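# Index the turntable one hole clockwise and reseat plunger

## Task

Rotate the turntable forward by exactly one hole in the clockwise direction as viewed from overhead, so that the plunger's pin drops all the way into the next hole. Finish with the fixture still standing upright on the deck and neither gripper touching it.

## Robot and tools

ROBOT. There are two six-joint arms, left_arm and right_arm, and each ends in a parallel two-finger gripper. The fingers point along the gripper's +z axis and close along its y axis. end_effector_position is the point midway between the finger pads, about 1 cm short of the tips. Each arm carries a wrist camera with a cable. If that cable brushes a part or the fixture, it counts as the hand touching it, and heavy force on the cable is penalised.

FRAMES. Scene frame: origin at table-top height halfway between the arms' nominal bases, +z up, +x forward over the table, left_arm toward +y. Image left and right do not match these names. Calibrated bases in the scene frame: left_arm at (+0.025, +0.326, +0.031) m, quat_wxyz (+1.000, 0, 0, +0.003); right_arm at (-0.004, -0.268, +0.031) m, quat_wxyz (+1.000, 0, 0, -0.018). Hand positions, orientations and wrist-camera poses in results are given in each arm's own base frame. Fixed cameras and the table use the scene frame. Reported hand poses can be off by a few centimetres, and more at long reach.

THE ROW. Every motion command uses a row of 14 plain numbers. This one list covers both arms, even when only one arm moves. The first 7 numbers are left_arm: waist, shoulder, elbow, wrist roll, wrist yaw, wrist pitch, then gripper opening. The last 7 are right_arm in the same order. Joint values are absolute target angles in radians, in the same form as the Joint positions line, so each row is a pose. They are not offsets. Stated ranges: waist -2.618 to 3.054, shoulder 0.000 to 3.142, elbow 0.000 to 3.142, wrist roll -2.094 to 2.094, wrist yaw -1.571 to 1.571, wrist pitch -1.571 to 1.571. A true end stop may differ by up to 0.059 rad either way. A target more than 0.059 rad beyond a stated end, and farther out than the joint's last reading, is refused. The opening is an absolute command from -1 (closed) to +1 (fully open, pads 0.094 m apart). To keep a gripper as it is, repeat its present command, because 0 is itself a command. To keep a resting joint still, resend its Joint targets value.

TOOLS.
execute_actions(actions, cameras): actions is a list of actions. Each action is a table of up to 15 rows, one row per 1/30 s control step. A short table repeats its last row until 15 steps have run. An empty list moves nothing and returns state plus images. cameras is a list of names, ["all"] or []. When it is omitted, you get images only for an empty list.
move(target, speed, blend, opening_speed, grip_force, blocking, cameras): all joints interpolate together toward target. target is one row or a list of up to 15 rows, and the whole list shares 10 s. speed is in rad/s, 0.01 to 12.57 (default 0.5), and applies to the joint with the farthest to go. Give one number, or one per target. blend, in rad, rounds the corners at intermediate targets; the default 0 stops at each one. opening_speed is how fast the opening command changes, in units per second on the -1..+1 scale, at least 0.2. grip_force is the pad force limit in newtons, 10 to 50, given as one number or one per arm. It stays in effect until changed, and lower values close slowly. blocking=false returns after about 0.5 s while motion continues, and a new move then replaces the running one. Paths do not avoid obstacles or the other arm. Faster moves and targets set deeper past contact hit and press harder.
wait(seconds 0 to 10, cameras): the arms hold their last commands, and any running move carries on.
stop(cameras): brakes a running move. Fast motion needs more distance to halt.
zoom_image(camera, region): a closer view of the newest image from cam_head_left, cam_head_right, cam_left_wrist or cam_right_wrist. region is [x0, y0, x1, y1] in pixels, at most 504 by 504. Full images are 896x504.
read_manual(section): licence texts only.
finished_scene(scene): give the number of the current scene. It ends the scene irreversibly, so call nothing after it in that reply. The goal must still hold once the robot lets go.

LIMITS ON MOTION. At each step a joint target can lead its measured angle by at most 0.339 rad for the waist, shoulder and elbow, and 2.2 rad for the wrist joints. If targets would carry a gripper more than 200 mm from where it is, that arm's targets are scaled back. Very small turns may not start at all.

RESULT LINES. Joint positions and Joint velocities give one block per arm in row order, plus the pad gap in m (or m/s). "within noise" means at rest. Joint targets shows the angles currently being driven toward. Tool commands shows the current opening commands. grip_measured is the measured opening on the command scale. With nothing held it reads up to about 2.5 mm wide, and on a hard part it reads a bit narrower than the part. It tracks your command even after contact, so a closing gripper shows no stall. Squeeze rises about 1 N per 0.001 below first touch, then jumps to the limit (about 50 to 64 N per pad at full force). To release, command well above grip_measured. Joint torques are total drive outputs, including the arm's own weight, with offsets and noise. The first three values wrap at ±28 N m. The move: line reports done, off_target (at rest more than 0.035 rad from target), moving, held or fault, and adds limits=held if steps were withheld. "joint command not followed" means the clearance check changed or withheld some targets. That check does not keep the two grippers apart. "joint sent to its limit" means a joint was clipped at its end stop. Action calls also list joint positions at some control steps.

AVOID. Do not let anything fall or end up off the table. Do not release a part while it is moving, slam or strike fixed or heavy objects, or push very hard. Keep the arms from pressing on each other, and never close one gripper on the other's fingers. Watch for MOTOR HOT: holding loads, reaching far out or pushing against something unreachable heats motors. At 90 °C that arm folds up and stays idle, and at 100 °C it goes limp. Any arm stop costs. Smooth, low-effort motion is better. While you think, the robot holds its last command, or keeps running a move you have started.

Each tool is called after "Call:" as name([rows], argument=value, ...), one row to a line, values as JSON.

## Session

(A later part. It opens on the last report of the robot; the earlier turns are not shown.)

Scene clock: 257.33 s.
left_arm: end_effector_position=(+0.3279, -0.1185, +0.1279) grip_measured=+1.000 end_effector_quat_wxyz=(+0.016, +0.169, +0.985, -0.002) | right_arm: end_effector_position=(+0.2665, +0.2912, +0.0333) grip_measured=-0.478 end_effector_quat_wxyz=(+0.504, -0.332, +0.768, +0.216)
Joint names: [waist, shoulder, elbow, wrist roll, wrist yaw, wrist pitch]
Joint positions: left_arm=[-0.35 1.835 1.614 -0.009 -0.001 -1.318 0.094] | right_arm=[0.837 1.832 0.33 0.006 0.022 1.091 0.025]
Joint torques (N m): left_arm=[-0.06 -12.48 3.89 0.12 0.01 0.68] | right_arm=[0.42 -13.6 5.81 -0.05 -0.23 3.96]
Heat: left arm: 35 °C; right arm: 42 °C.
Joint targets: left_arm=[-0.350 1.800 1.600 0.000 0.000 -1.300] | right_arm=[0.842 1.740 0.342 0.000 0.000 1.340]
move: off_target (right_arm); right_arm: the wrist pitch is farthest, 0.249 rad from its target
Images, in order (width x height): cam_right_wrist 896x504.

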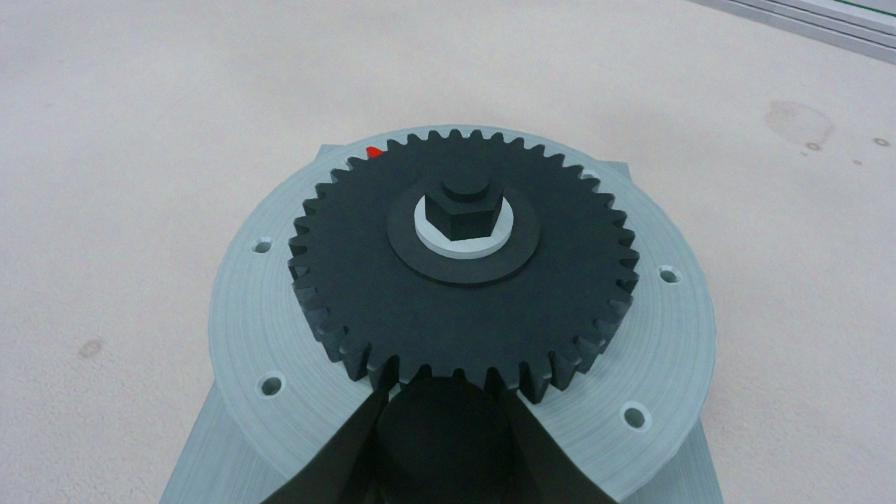

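Call:
move(target=[-0.35,1.8,1.6,0,0,-1.3,1,0.842,1.70,0.342,0,0,1.43,-0.6], speed=0.1, cameras=["cam_right_wrist","cam_head_left"])

Call:
zoom_image(camera="cam_head_left", region=[380, 260, 500, 370])

Scene clock: 267.10 s.
left_arm: end_effector_position=(+0.3279, -0.1185, +0.1279) grip_measured=+1.000 end_effector_quat_wxyz=(+0.016, +0.169, +0.985, -0.002) | right_arm: end_effector_position=(+0.2640, +0.2893, +0.0365) grip_measured=-0.478 end_effector_quat_wxyz=(+0.506, -0.332, +0.766, +0.218)
Joint names: [waist, shoulder, elbow, wrist roll, wrist yaw, wrist pitch]
Joint positions: left_arm=[-0.35 1.835 1.614 -0.009 -0.001 -1.318 0.094] | right_arm=[0.837 1.813 0.316 0.006 0.018 1.092 0.025]
Joint torques (N m): left_arm=[-0.05 -12.49 3.93 0.12 0.01 0.69] | right_arm=[0.4 -15.15 7.21 -0.04 -0.2 4.77]
Heat: left arm: 36 °C; right arm: 53 °C.
Joint targets: left_arm=[-0.350 1.800 1.600 0.000 0.000 -1.300] | right_arm=[0.842 1.700 0.342 0.000 0.000 1.430]
move: off_target (right_arm); right_arm: the wrist pitch is farthest, 0.338 rad from its target
Images, in order (width x height): cam_head_left 896x504, cam_right_wrist 896x504.

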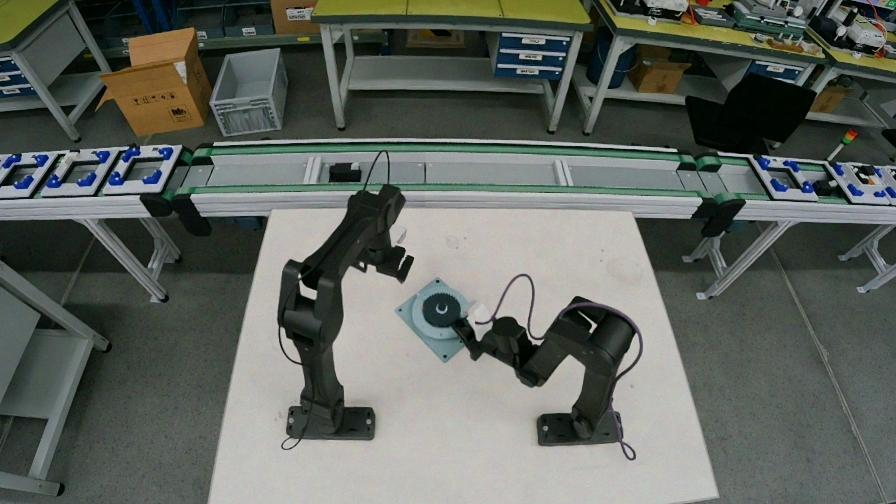

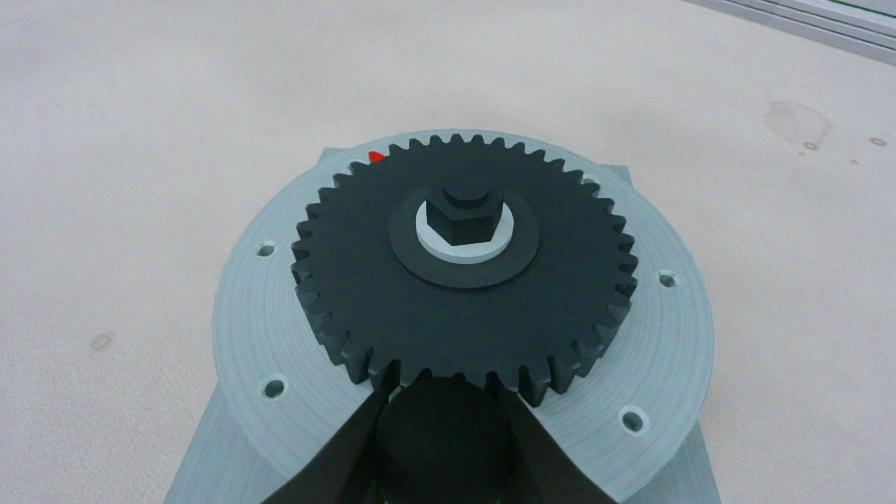

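Scaled by 4.200 from the camera's 896x504 image, which has a finer 1280x720 frame.

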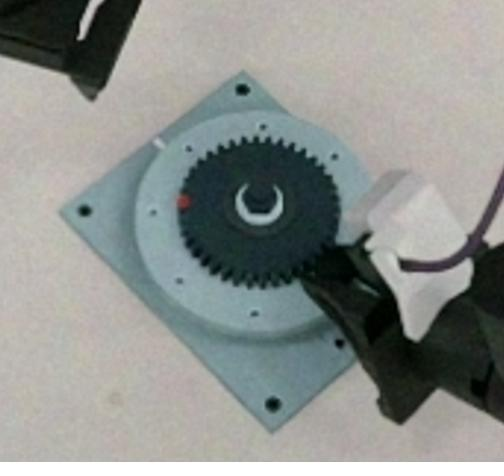

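Call:
move([
  [-0.35,1.8,1.6,-0.8,0,-1.3,1,0.842,1.963,0.302,0,0,1.315,-0.6],
  [-0.74,1.97,1.80,-1.05,0,-1.40,1,0.842,1.963,0.302,0,0,1.315,-0.6],
], speed=[0.3,0.6], cameras=["cam_right_wrist","cam_head_left","cam_left_wrist"])

Call:
zoom_image(camera="cam_head_left", region=[380, 230, 530, 370])

Scene clock: 295.50 s.
left_arm: end_effector_position=(+0.2736, -0.2524, +0.1283) grip_measured=+1.000 end_effector_quat_wxyz=(+0.001, -0.146, +0.989, -0.005) | right_arm: end_effector_position=(+0.2627, +0.2880, +0.0265) grip_measured=-0.478 end_effector_quat_wxyz=(+0.521, -0.328, +0.755, +0.226)
Joint names: [waist, shoulder, elbow, wrist roll, wrist yaw, wrist pitch]
Joint positions: left_arm=[-0.746 1.952 1.772 -1.039 0.004 -1.381 0.094] | right_arm=[0.837 1.942 0.289 0.006 0.017 1.289 0.025]
Joint torques (N m): left_arm=[0.42 -8.57 7.16 -0.12 -0.04 0.21] | right_arm=[0.4 -4.68 4.96 -0.04 -0.19 1.96]
Heat: left arm: 36 °C; right arm: 72 °C. Fold the right arm in close to its base, or ease its load, before you think long.
Joint targets: left_arm=[-0.740 1.970 1.800 -1.050 0.000 -1.400] | right_arm=[0.842 1.963 0.302 0.000 0.000 1.315]
MOTOR HOT: the wrist pitch of the right arm reports 72 °C; the controller's stop level is 90 °C. To cool a motor, set the load down, stop pushing, or move to a pose that needs little force.
move: done
Images, in order (width x height): cam_head_left 896x504, cam_left_wrist 896x504, cam_right_wrist 896x504.

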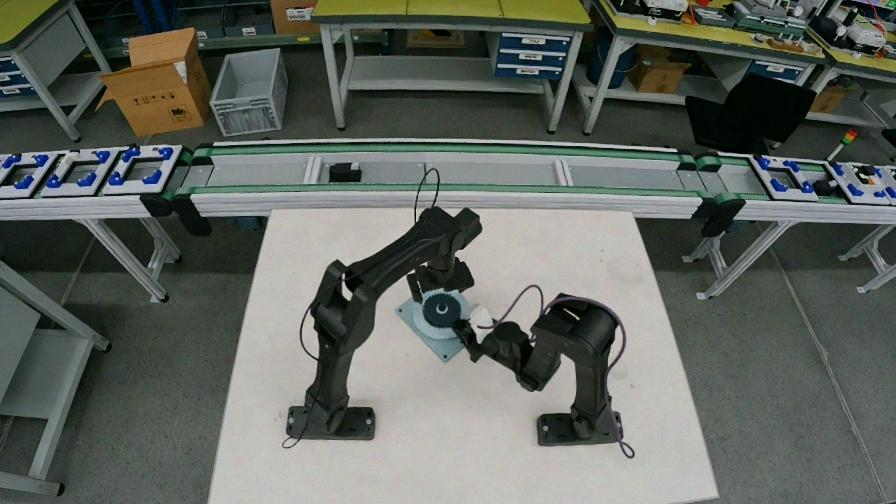

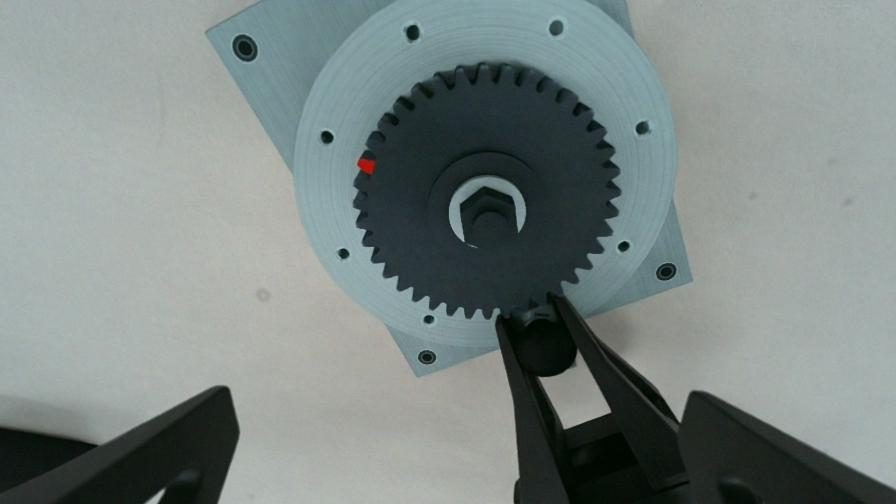

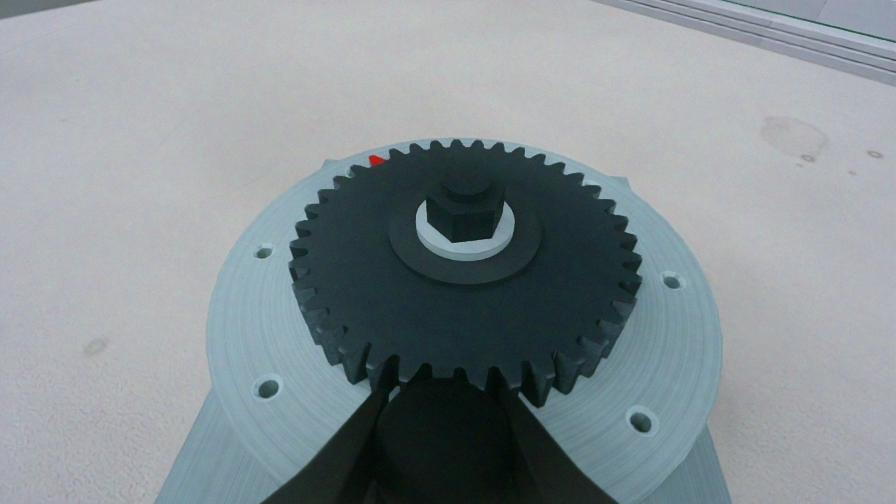

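Scaled by 3.360 from the camera's 896x504 image, which has a finer 1280x720 frame.

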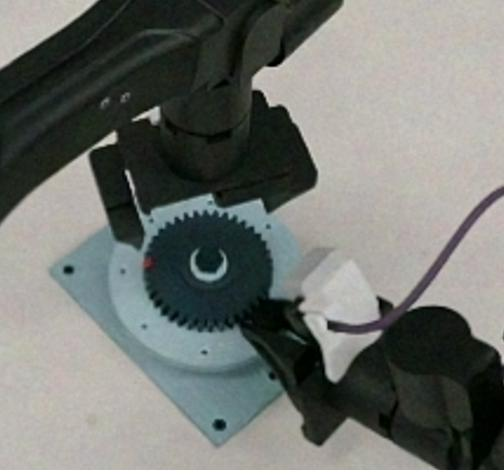

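Call:
move(target=[-0.748,2.074,1.616,-1.05,0,-1.124,0.2,0.842,1.963,0.302,0,0,1.315,-0.6], speed=0.3, cameras=["cam_left_wrist","cam_right_wrist"])

Scene clock: 323.50 s.
left_arm: end_effector_position=(+0.2875, -0.2652, +0.0538) grip_measured=+0.202 end_effector_quat_wxyz=(-0.001, -0.146, +0.989, -0.002) | right_arm: end_effector_position=(+0.2627, +0.2880, +0.0265) grip_measured=-0.478 end_effector_quat_wxyz=(+0.521, -0.328, +0.755, +0.226)
Joint names: [waist, shoulder, elbow, wrist roll, wrist yaw, wrist pitch]
Joint positions: left_arm=[-0.746 2.057 1.627 -1.039 0.004 -1.14 0.056] | right_arm=[0.837 1.942 0.289 0.006 0.017 1.289 0.025]
Joint torques (N m): left_arm=[-0.23 -9.52 4.01 -0.11 -0.04 0.56] | right_arm=[0.43 -4.7 4.98 -0.04 -0.19 1.97]
Heat: left arm: 35 °C; right arm: 52 °C.
Joint targets: left_arm=[-0.748 2.074 1.616 -1.050 0.000 -1.124] | right_arm=[0.842 1.963 0.302 0.000 0.000 1.315]
MOTOR HOT: cleared for the motors of the right arm.
move: done
Images, in order (width x height): cam_left_wrist 896x504, cam_right_wrist 896x504.

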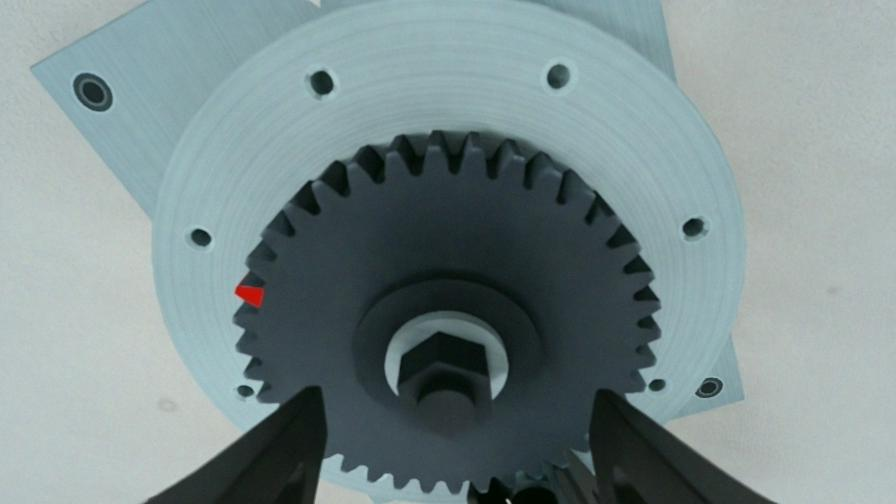

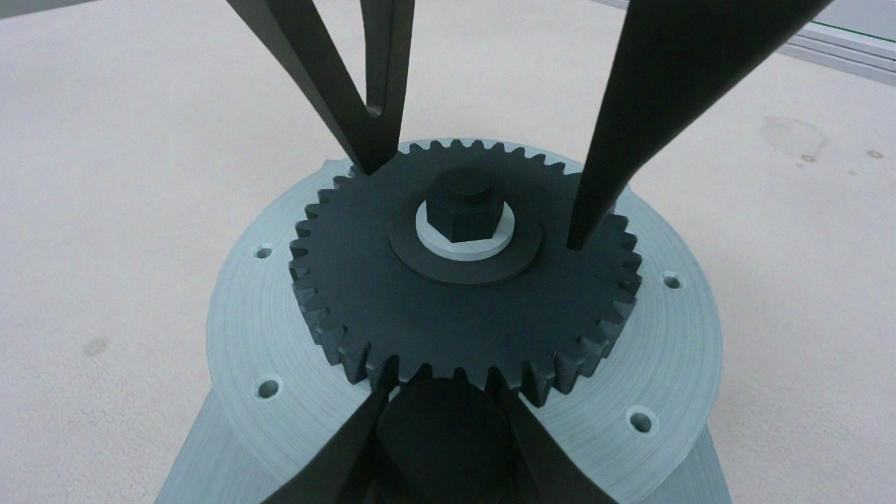

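Call:
move(target=[-0.738,2.096,1.572,-1.05,0,-1.058,0.0,0.842,1.963,0.302,0,0,1.315,-0.6], speed=0.15, cameras=["cam_left_wrist","cam_right_wrist"])

Scene clock: 351.80 s.
left_arm: end_effector_position=(+0.2876, -0.2653, +0.0399) grip_measured=+0.001 end_effector_quat_wxyz=(-0.002, -0.147, +0.989, -0.001) | right_arm: end_effector_position=(+0.2627, +0.2880, +0.0265) grip_measured=-0.478 end_effector_quat_wxyz=(+0.521, -0.328, +0.755, +0.226)
Joint names: [waist, shoulder, elbow, wrist roll, wrist yaw, wrist pitch]
Joint positions: left_arm=[-0.746 2.071 1.591 -1.04 0.004 -1.092 0.047] | right_arm=[0.837 1.942 0.289 0.006 0.017 1.289 0.025]
Joint torques (N m): left_arm=[0.59 -8.81 3.33 -0.1 -0.05 0.81] | right_arm=[0.42 -4.72 4.94 -0.03 -0.18 1.97]
Heat: left arm: 36 °C; right arm: 49 °C.
Joint targets: left_arm=[-0.738 2.096 1.572 -1.050 0.000 -1.058] | right_arm=[0.842 1.963 0.302 0.000 0.000 1.315]
move: done
Images, in order (width x height): cam_left_wrist 896x504, cam_right_wrist 896x504.

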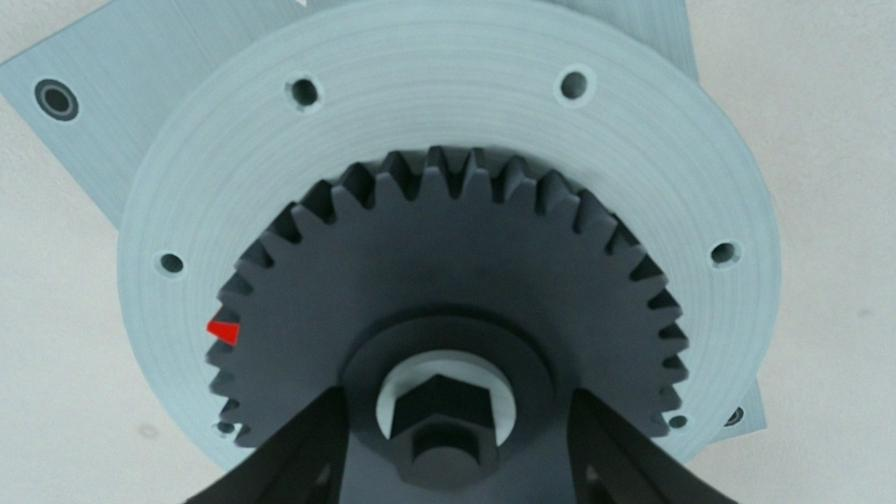

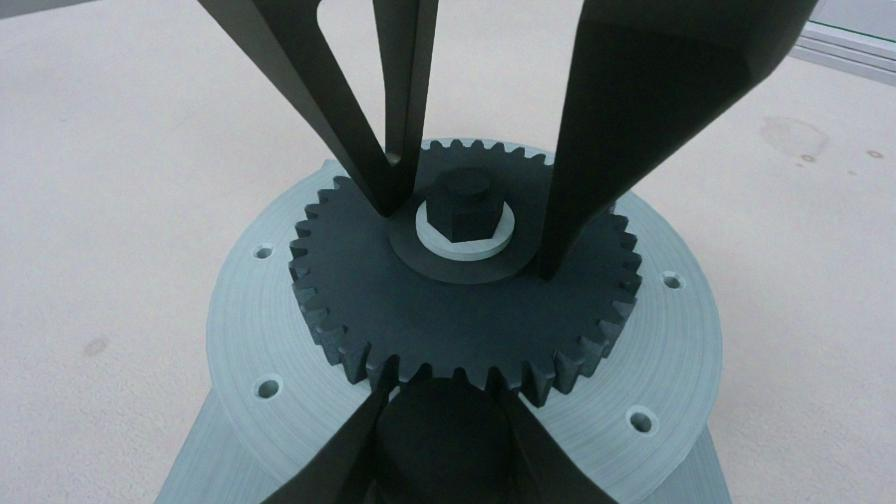

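Call:
move([
  [-0.728,2.108,1.562,-1.05,0,-1.036,0.0,0.842,1.963,0.302,0,0,1.315,-0.6],
  [-0.728,2.108,1.562,-1.05,0,-1.036,-0.7,0.842,1.963,0.302,0,0,1.315,-0.6],
], speed=0.15, opening_speed=0.6, cameras=["cam_left_wrist","cam_right_wrist"])

Scene clock: 367.07 s.
left_arm: end_effector_position=(+0.2904, -0.2618, +0.0390) grip_measured=-0.452 end_effector_quat_wxyz=(-0.001, -0.153, +0.988, +0.000) | right_arm: end_effector_position=(+0.2627, +0.2880, +0.0265) grip_measured=-0.478 end_effector_quat_wxyz=(+0.521, -0.328, +0.755, +0.226)
Joint names: [waist, shoulder, elbow, wrist roll, wrist yaw, wrist pitch]
Joint positions: left_arm=[-0.735 2.071 1.588 -1.043 0.002 -1.088 0.026] | right_arm=[0.837 1.942 0.289 0.006 0.017 1.289 0.025]
Joint torques (N m): left_arm=[0.57 -7.77 2.89 -0.07 -0.02 1.04] | right_arm=[0.4 -4.71 4.97 -0.04 -0.17 1.98]
Heat: left arm: 34 °C; right arm: 49 °C.
Joint targets: left_arm=[-0.728 2.108 1.562 -1.050 0.000 -1.036] | right_arm=[0.842 1.963 0.302 0.000 0.000 1.315]
move: off_target (left_arm); target 2's new numbers were sent with left_arm's wrist pitch 0.052 rad from that target; left_arm: the wrist pitch is farthest, 0.052 rad from its target
Images, in order (width x height): cam_left_wrist 896x504, cam_right_wrist 896x504.

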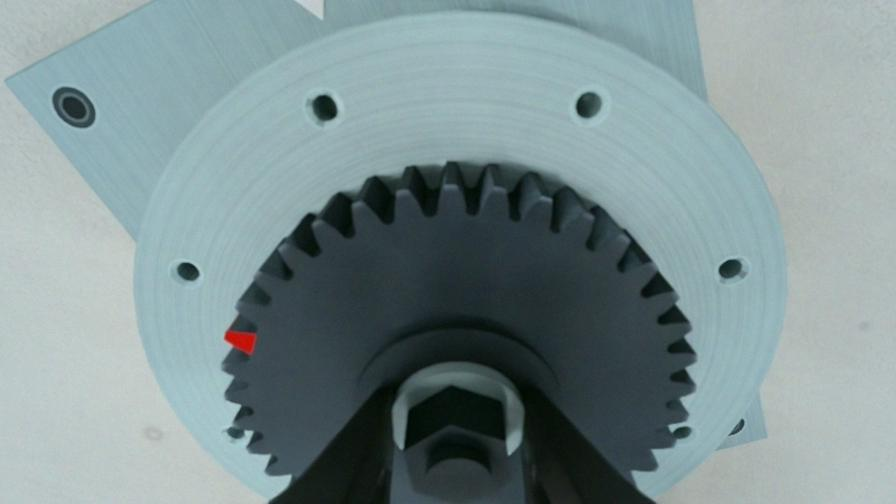

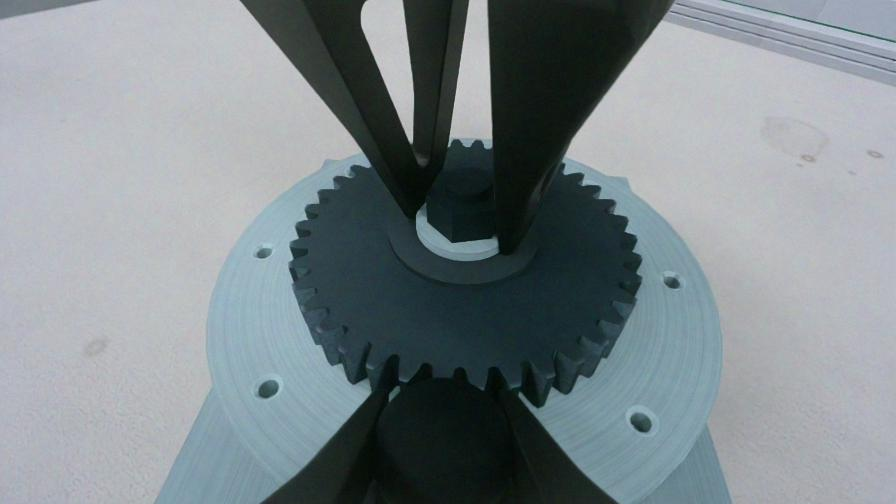

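Call:
move([
  [-0.728,2.095,1.572,-1.05,0,-1.056,-0.7,0.842,1.70,0.33,0,0,1.44,-0.6],
  [-0.728,2.095,1.572,-0.7,0,-1.056,-0.7,0.842,1.70,0.33,0,0,1.44,-0.6],
], speed=[0.2,0.3], cameras=["cam_left_wrist","cam_right_wrist"])

Scene clock: 381.67 s.
left_arm: end_effector_position=(+0.2894, -0.2626, +0.0390) grip_measured=-0.453 end_effector_quat_wxyz=(-0.004, +0.010, +1.000, -0.003) | right_arm: end_effector_position=(+0.2613, +0.2865, +0.0364) grip_measured=-0.478 end_effector_quat_wxyz=(+0.508, -0.332, +0.764, +0.220)
Joint names: [waist, shoulder, elbow, wrist roll, wrist yaw, wrist pitch]
Joint positions: left_arm=[-0.735 2.071 1.588 -0.716 0.009 -1.089 0.026] | right_arm=[0.837 1.814 0.297 0.006 0.017 1.12 0.025]
Joint torques (N m): left_arm=[0.58 -8.94 3.6 0.18 -0.08 0.8] | right_arm=[0.43 -15.17 7.87 -0.02 -0.19 4.61]
Heat: left arm: 34 °C; right arm: 54 °C.
Joint targets: left_arm=[-0.728 2.095 1.572 -0.700 0.000 -1.056] | right_arm=[0.842 1.700 0.330 0.000 0.000 1.440]
move: off_target (right_arm); right_arm: the wrist pitch is farthest, 0.320 rad from its target
Images, in order (width x height): cam_left_wrist 896x504, cam_right_wrist 896x504.

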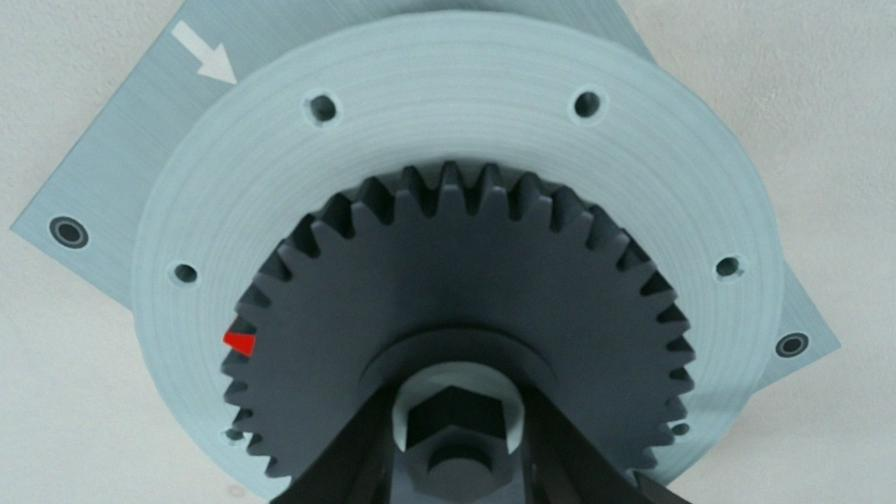

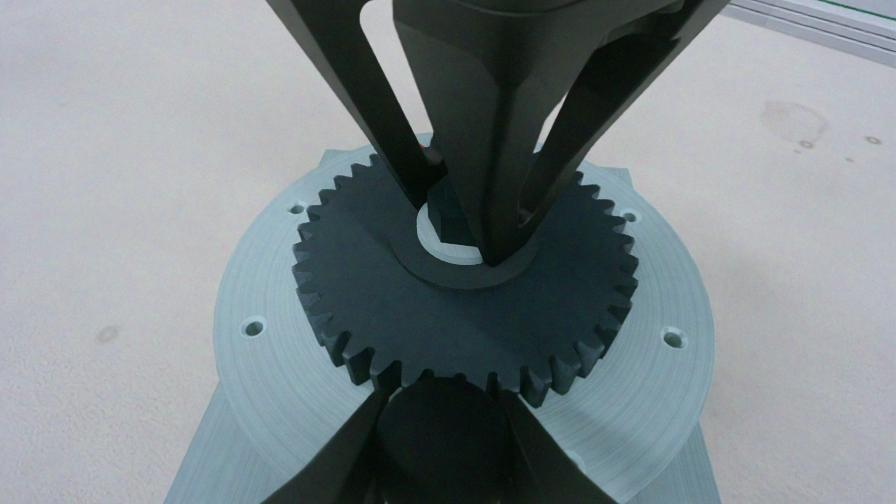

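Call:
move([
  [-0.728,2.095,1.572,-0.7,0,-1.056,-0.7,0.842,1.89,0.31,0,0,1.28,-0.6],
  [-0.728,2.095,1.572,-0.7,0,-1.056,-0.7,0.842,1.89,0.31,0,0,1.28,0.2],
], speed=[0.2,0.3], cameras=["cam_right_wrist"])

Scene clock: 394.73 s.
left_arm: end_effector_position=(+0.2895, -0.2625, +0.0390) grip_measured=-0.453 end_effector_quat_wxyz=(-0.003, +0.011, +1.000, -0.002) | right_arm: end_effector_position=(+0.2656, +0.2935, +0.0460) grip_measured=+0.198 end_effector_quat_wxyz=(+0.536, -0.325, +0.743, +0.236)
Joint names: [waist, shoulder, elbow, wrist roll, wrist yaw, wrist pitch]
Joint positions: left_arm=[-0.735 2.071 1.588 -0.714 0.008 -1.089 0.026] | right_arm=[0.837 1.878 0.299 0.006 0.009 1.26 0.056]
Joint torques (N m): left_arm=[0.58 -8.92 3.6 0.17 -0.08 0.8] | right_arm=[0.42 -5.35 5.31 -0.05 -0.11 1.93]
Heat: left arm: 33 °C; right arm: 69 °C.
Joint targets: left_arm=[-0.728 2.095 1.572 -0.700 0.000 -1.056] | right_arm=[0.842 1.890 0.310 0.000 0.000 1.280]
move: done; target 2's new numbers were sent with right_arm's wrist pitch 0.072 rad from that target
Images, in order (width x height): cam_right_wrist 896x504.

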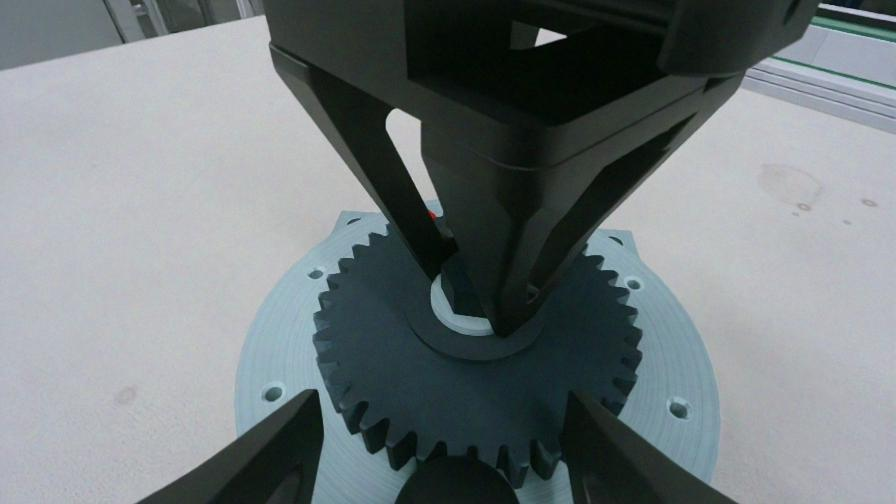

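Call:
move([
  [-0.728,2.095,1.572,-0.7,0,-1.056,-0.7,0.842,1.564,0.102,0,0,1.112,0.7],
  [-0.728,2.095,1.572,-0.26,0,-1.056,-0.7,0.842,1.564,0.102,0,0,1.112,0.7],
], speed=0.3, cameras=["all"])

Call:
zoom_image(camera="cam_right_wrist", region=[300, 130, 700, 460])

Scene clock: 405.10 s.
left_arm: end_effector_position=(+0.2860, -0.2609, +0.0390) grip_measured=-0.455 end_effector_quat_wxyz=(-0.011, +0.220, +0.975, -0.002) | right_arm: end_effector_position=(+0.2295, +0.2536, +0.0582) grip_measured=+0.698 end_effector_quat_wxyz=(+0.524, -0.329, +0.751, +0.231)
Joint names: [waist, shoulder, elbow, wrist roll, wrist yaw, wrist pitch]
Joint positions: left_arm=[-0.735 2.071 1.588 -0.291 0.015 -1.104 0.026] | right_arm=[0.837 1.583 0.109 0.006 0.009 1.121 0.08]
Joint torques (N m): left_arm=[0.59 -8.87 3.62 0.32 -0.13 0.95] | right_arm=[0.36 -5.48 4.19 -0.04 -0.09 1.65]
Heat: left arm: 33 °C; right arm: 59 °C.
Joint targets: left_arm=[-0.728 2.095 1.572 -0.260 0.000 -1.056] | right_arm=[0.842 1.564 0.102 0.000 0.000 1.112]
move: off_target (left_arm); left_arm: the wrist pitch is farthest, 0.048 rad from its target

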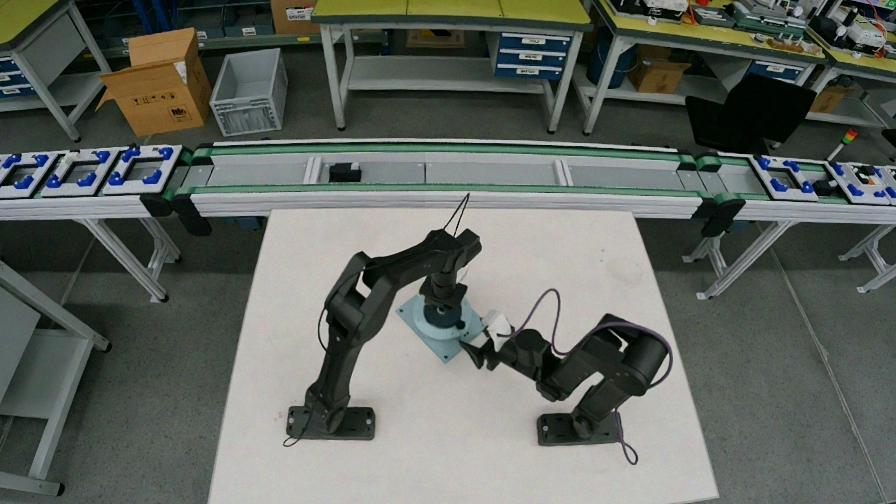

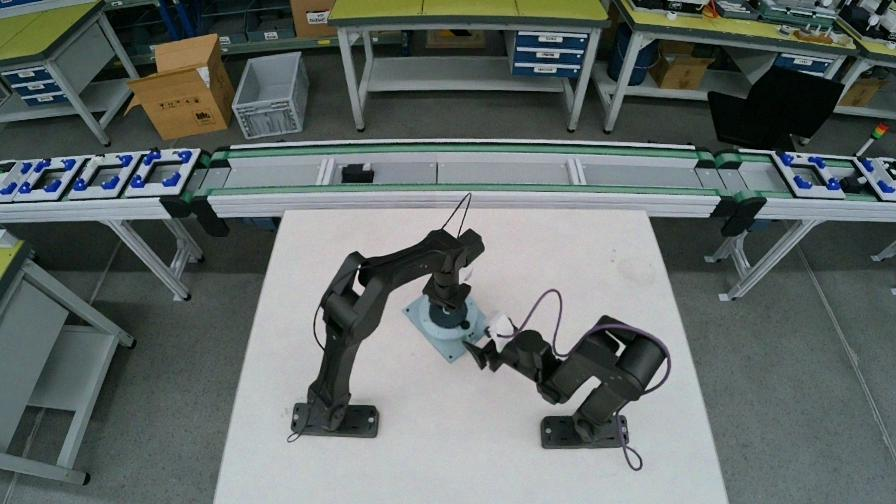

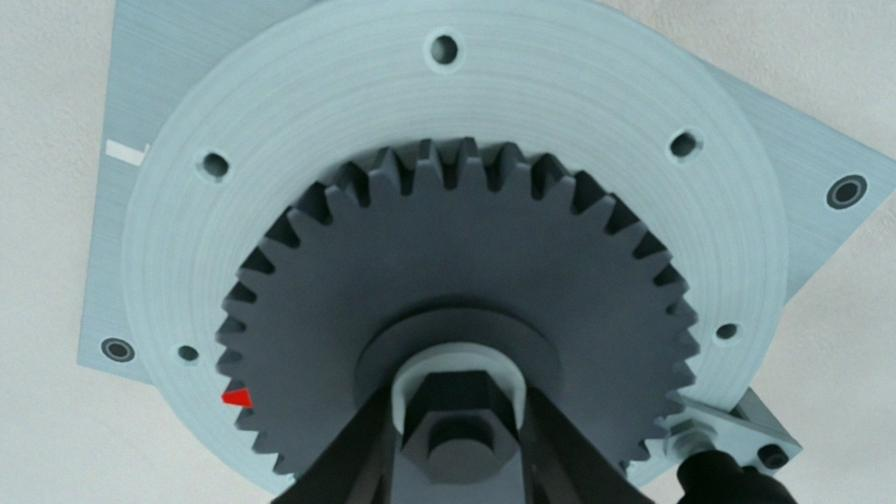

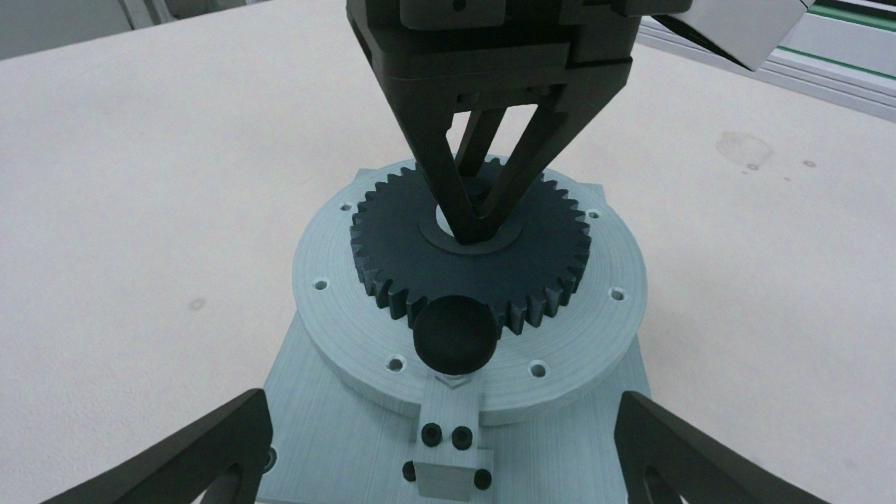

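Scaled by 1.260 from the camera's 896x504 image, which has a finer 1280x720 frame.

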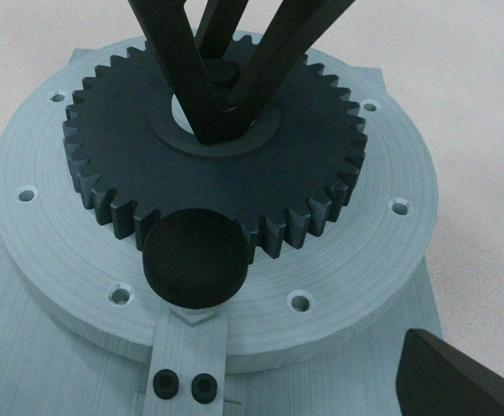

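Call:
move(target=[-0.728,2.095,1.572,-0.15,0,-1.056,-0.7,0.842,1.564,0.102,0,0,1.112,0.7], speed=0.1, cameras=["cam_left_wrist","cam_right_wrist"])

Call:
zoom_image(camera="cam_right_wrist", region=[300, 130, 700, 460])

Scene clock: 416.87 s.
left_arm: end_effector_position=(+0.2847, -0.2597, +0.0391) grip_measured=-0.463 end_effector_quat_wxyz=(-0.014, +0.280, +0.960, -0.001) | right_arm: end_effector_position=(+0.2295, +0.2536, +0.0582) grip_measured=+0.698 end_effector_quat_wxyz=(+0.524, -0.329, +0.751, +0.231)
Joint names: [waist, shoulder, elbow, wrist roll, wrist yaw, wrist pitch]
Joint positions: left_arm=[-0.735 2.071 1.588 -0.169 0.015 -1.111 0.025] | right_arm=[0.837 1.583 0.109 0.006 0.009 1.121 0.08]
Joint torques (N m): left_arm=[0.59 -8.88 3.62 0.22 -0.13 1.01] | right_arm=[0.43 -5.5 4.27 -0.04 -0.1 1.66]
Heat: left arm: 33 °C; right arm: 54 °C.
Joint targets: left_arm=[-0.728 2.095 1.572 -0.150 0.000 -1.056] | right_arm=[0.842 1.564 0.102 0.000 0.000 1.112]
move: off_target (left_arm); left_arm: the wrist pitch is farthest, 0.055 rad from its target
Images, in order (width x height): cam_left_wrist 896x504, cam_right_wrist 896x504.

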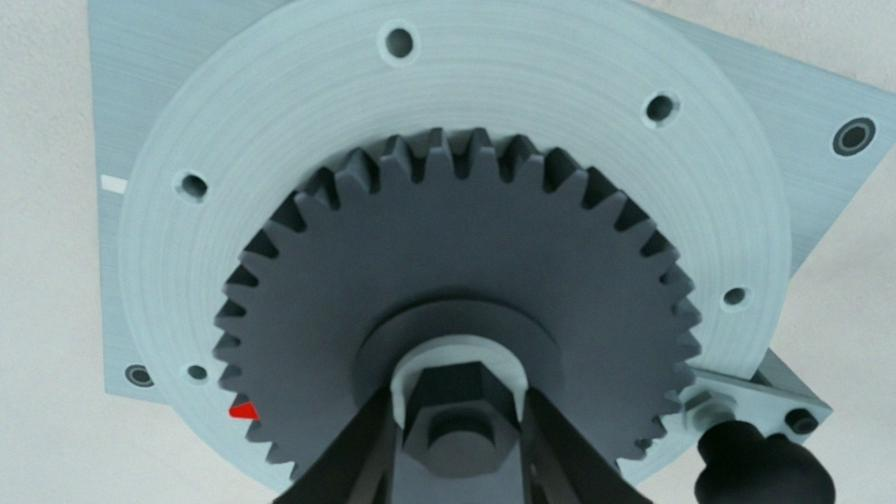

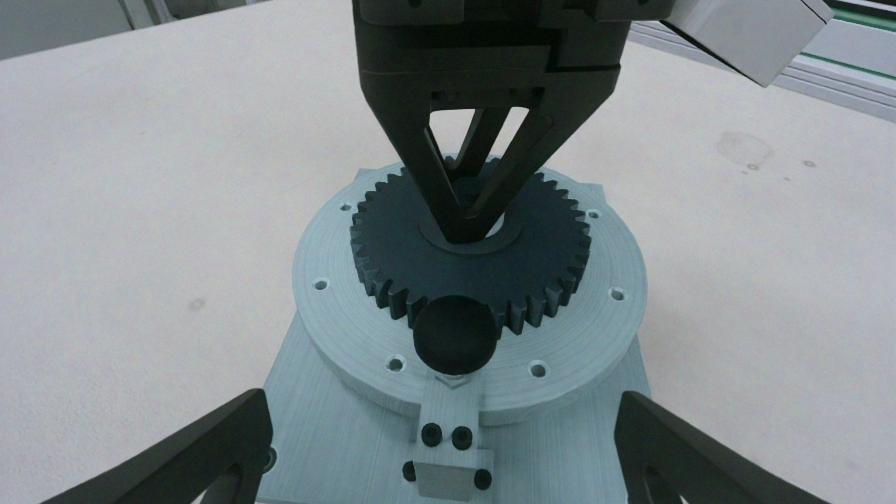

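Scaled by 1.260 from the camera's 896x504 image, which has a finer 1280x720 frame.

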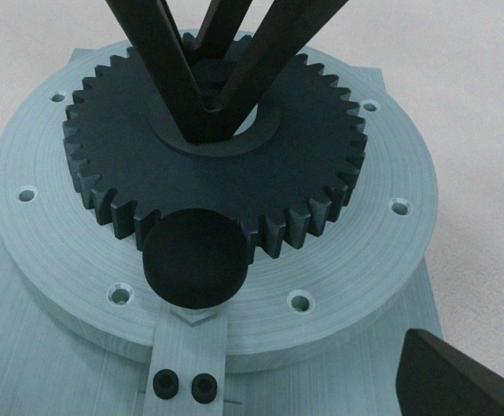

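Call:
move([
  [-0.73,2.071,1.595,-0.17,0,-1.1,0.0,0.842,1.564,0.102,0,0,1.112,0.7],
  [-0.74,1.97,1.80,-0.2,0,-1.40,0.3,0.842,1.564,0.102,0,0,1.112,0.7],
  [-0.35,1.8,1.6,0,0,-1.3,1,0.842,1.564,0.102,0,0,1.112,0.7],
], speed=0.4, cameras=["all"])

Call:
zoom_image(camera="cam_head_left", region=[380, 260, 500, 370])

Call:
zoom_image(camera="cam_right_wrist", region=[300, 130, 700, 460])

Scene clock: 430.40 s.
left_arm: end_effector_position=(+0.3281, -0.1179, +0.1281) grip_measured=+0.998 end_effector_quat_wxyz=(+0.016, +0.168, +0.986, -0.004) | right_arm: end_effector_position=(+0.2295, +0.2536, +0.0582) grip_measured=+0.698 end_effector_quat_wxyz=(+0.524, -0.329, +0.751, +0.231)
Joint names: [waist, shoulder, elbow, wrist roll, wrist yaw, wrist pitch]
Joint positions: left_arm=[-0.347 1.834 1.614 -0.01 0.002 -1.318 0.094] | right_arm=[0.837 1.583 0.109 0.006 0.009 1.121 0.08]
Joint torques (N m): left_arm=[-0.28 -12.41 3.95 0.11 -0.01 0.68] | right_arm=[0.42 -5.48 4.26 -0.05 -0.11 1.66]
Heat: left arm: 34 °C; right arm: 52 °C.
Joint targets: left_arm=[-0.350 1.800 1.600 0.000 0.000 -1.300] | right_arm=[0.842 1.564 0.102 0.000 0.000 1.112]
move: done

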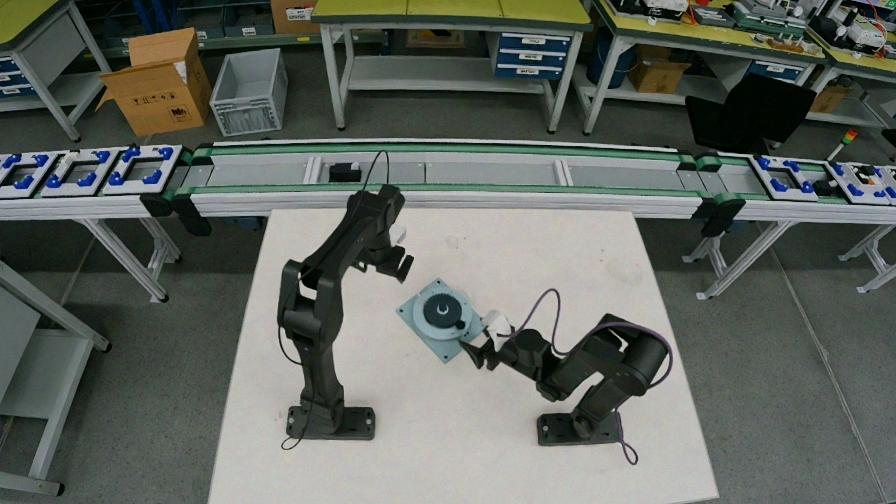

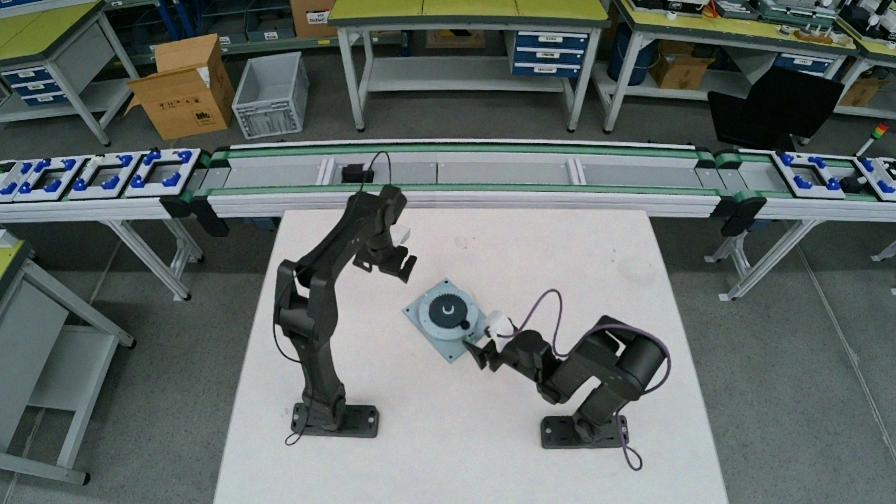

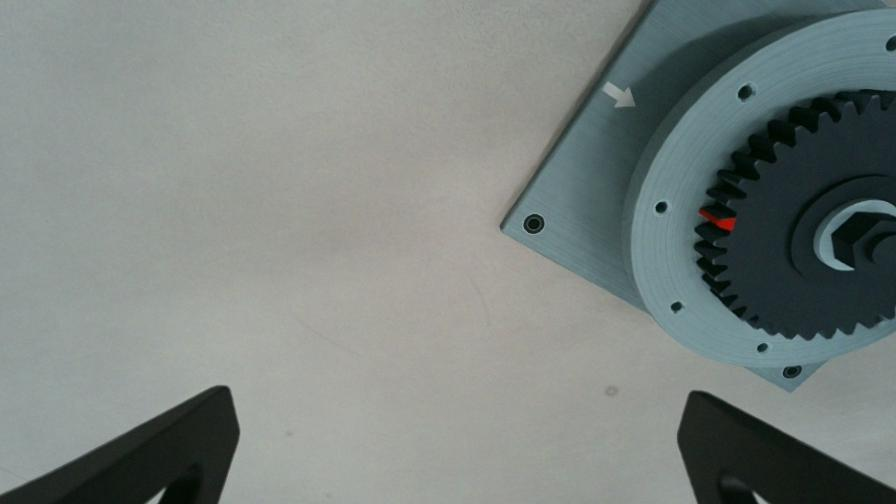

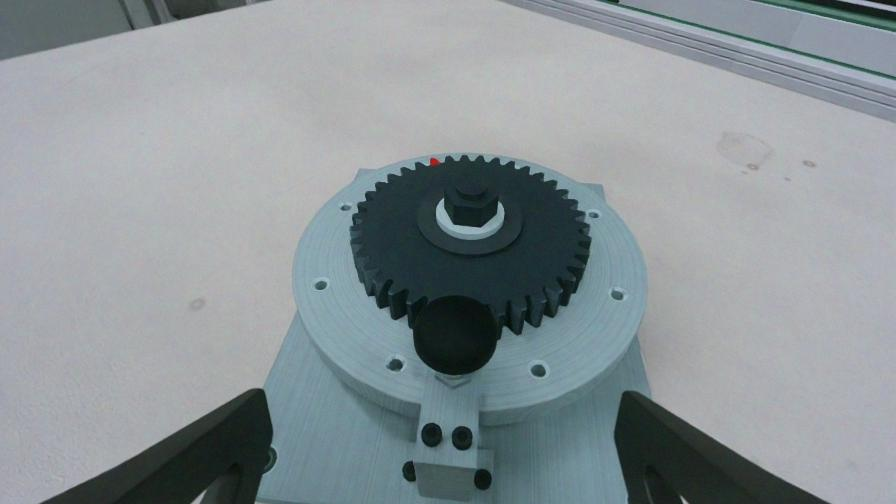

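Scaled by 4.200 from the camera's 896x504 image, which has a finer 1280x720 frame.

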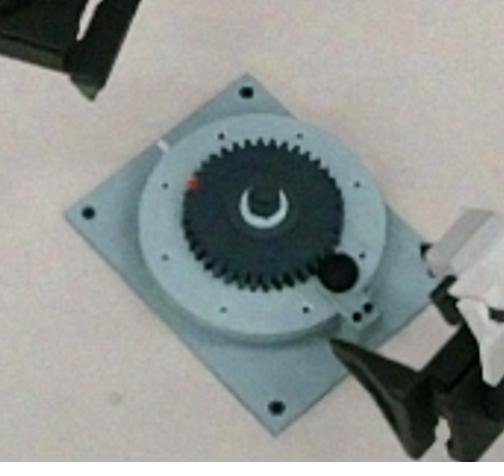

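Scaled by 1.260 from the camera's 896x504 image, which has a finer 1280x720 frame.

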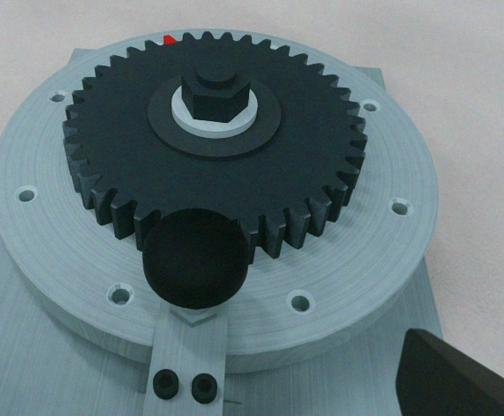

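Call:
move([
  [-0.73,1.97,1.80,-0.6,0,-1.40,0.2,0.842,1.564,0.102,0,0,1.112,0.7],
], speed=0.6, cameras=["cam_left_wrist"])

Scene clock: 447.97 s.
left_arm: end_effector_position=(+0.2764, -0.2480, +0.1283) grip_measured=+0.202 end_effector_quat_wxyz=(+0.002, +0.072, +0.997, -0.003) | right_arm: end_effector_position=(+0.2295, +0.2536, +0.0582) grip_measured=+0.698 end_effector_quat_wxyz=(+0.524, -0.329, +0.751, +0.231)
Joint names: [waist, shoulder, elbow, wrist roll, wrist yaw, wrist pitch]
Joint positions: left_arm=[-0.733 1.951 1.77 -0.589 0.002 -1.383 0.056] | right_arm=[0.837 1.583 0.109 0.006 0.009 1.121 0.08]
Joint torques (N m): left_arm=[0.17 -8.4 7.24 -0.11 -0.02 0.22] | right_arm=[0.44 -5.46 4.26 -0.04 -0.1 1.66]
Heat: left arm: 36 °C; right arm: 50 °C.
Joint targets: left_arm=[-0.730 1.970 1.800 -0.600 0.000 -1.400] | right_arm=[0.842 1.564 0.102 0.000 0.000 1.112]
move: done
Images, in order (width x height): cam_left_wrist 896x504.

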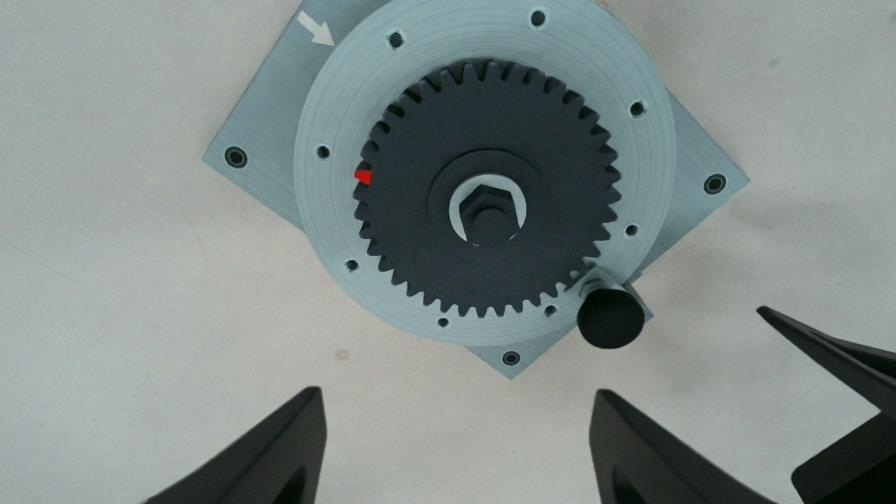

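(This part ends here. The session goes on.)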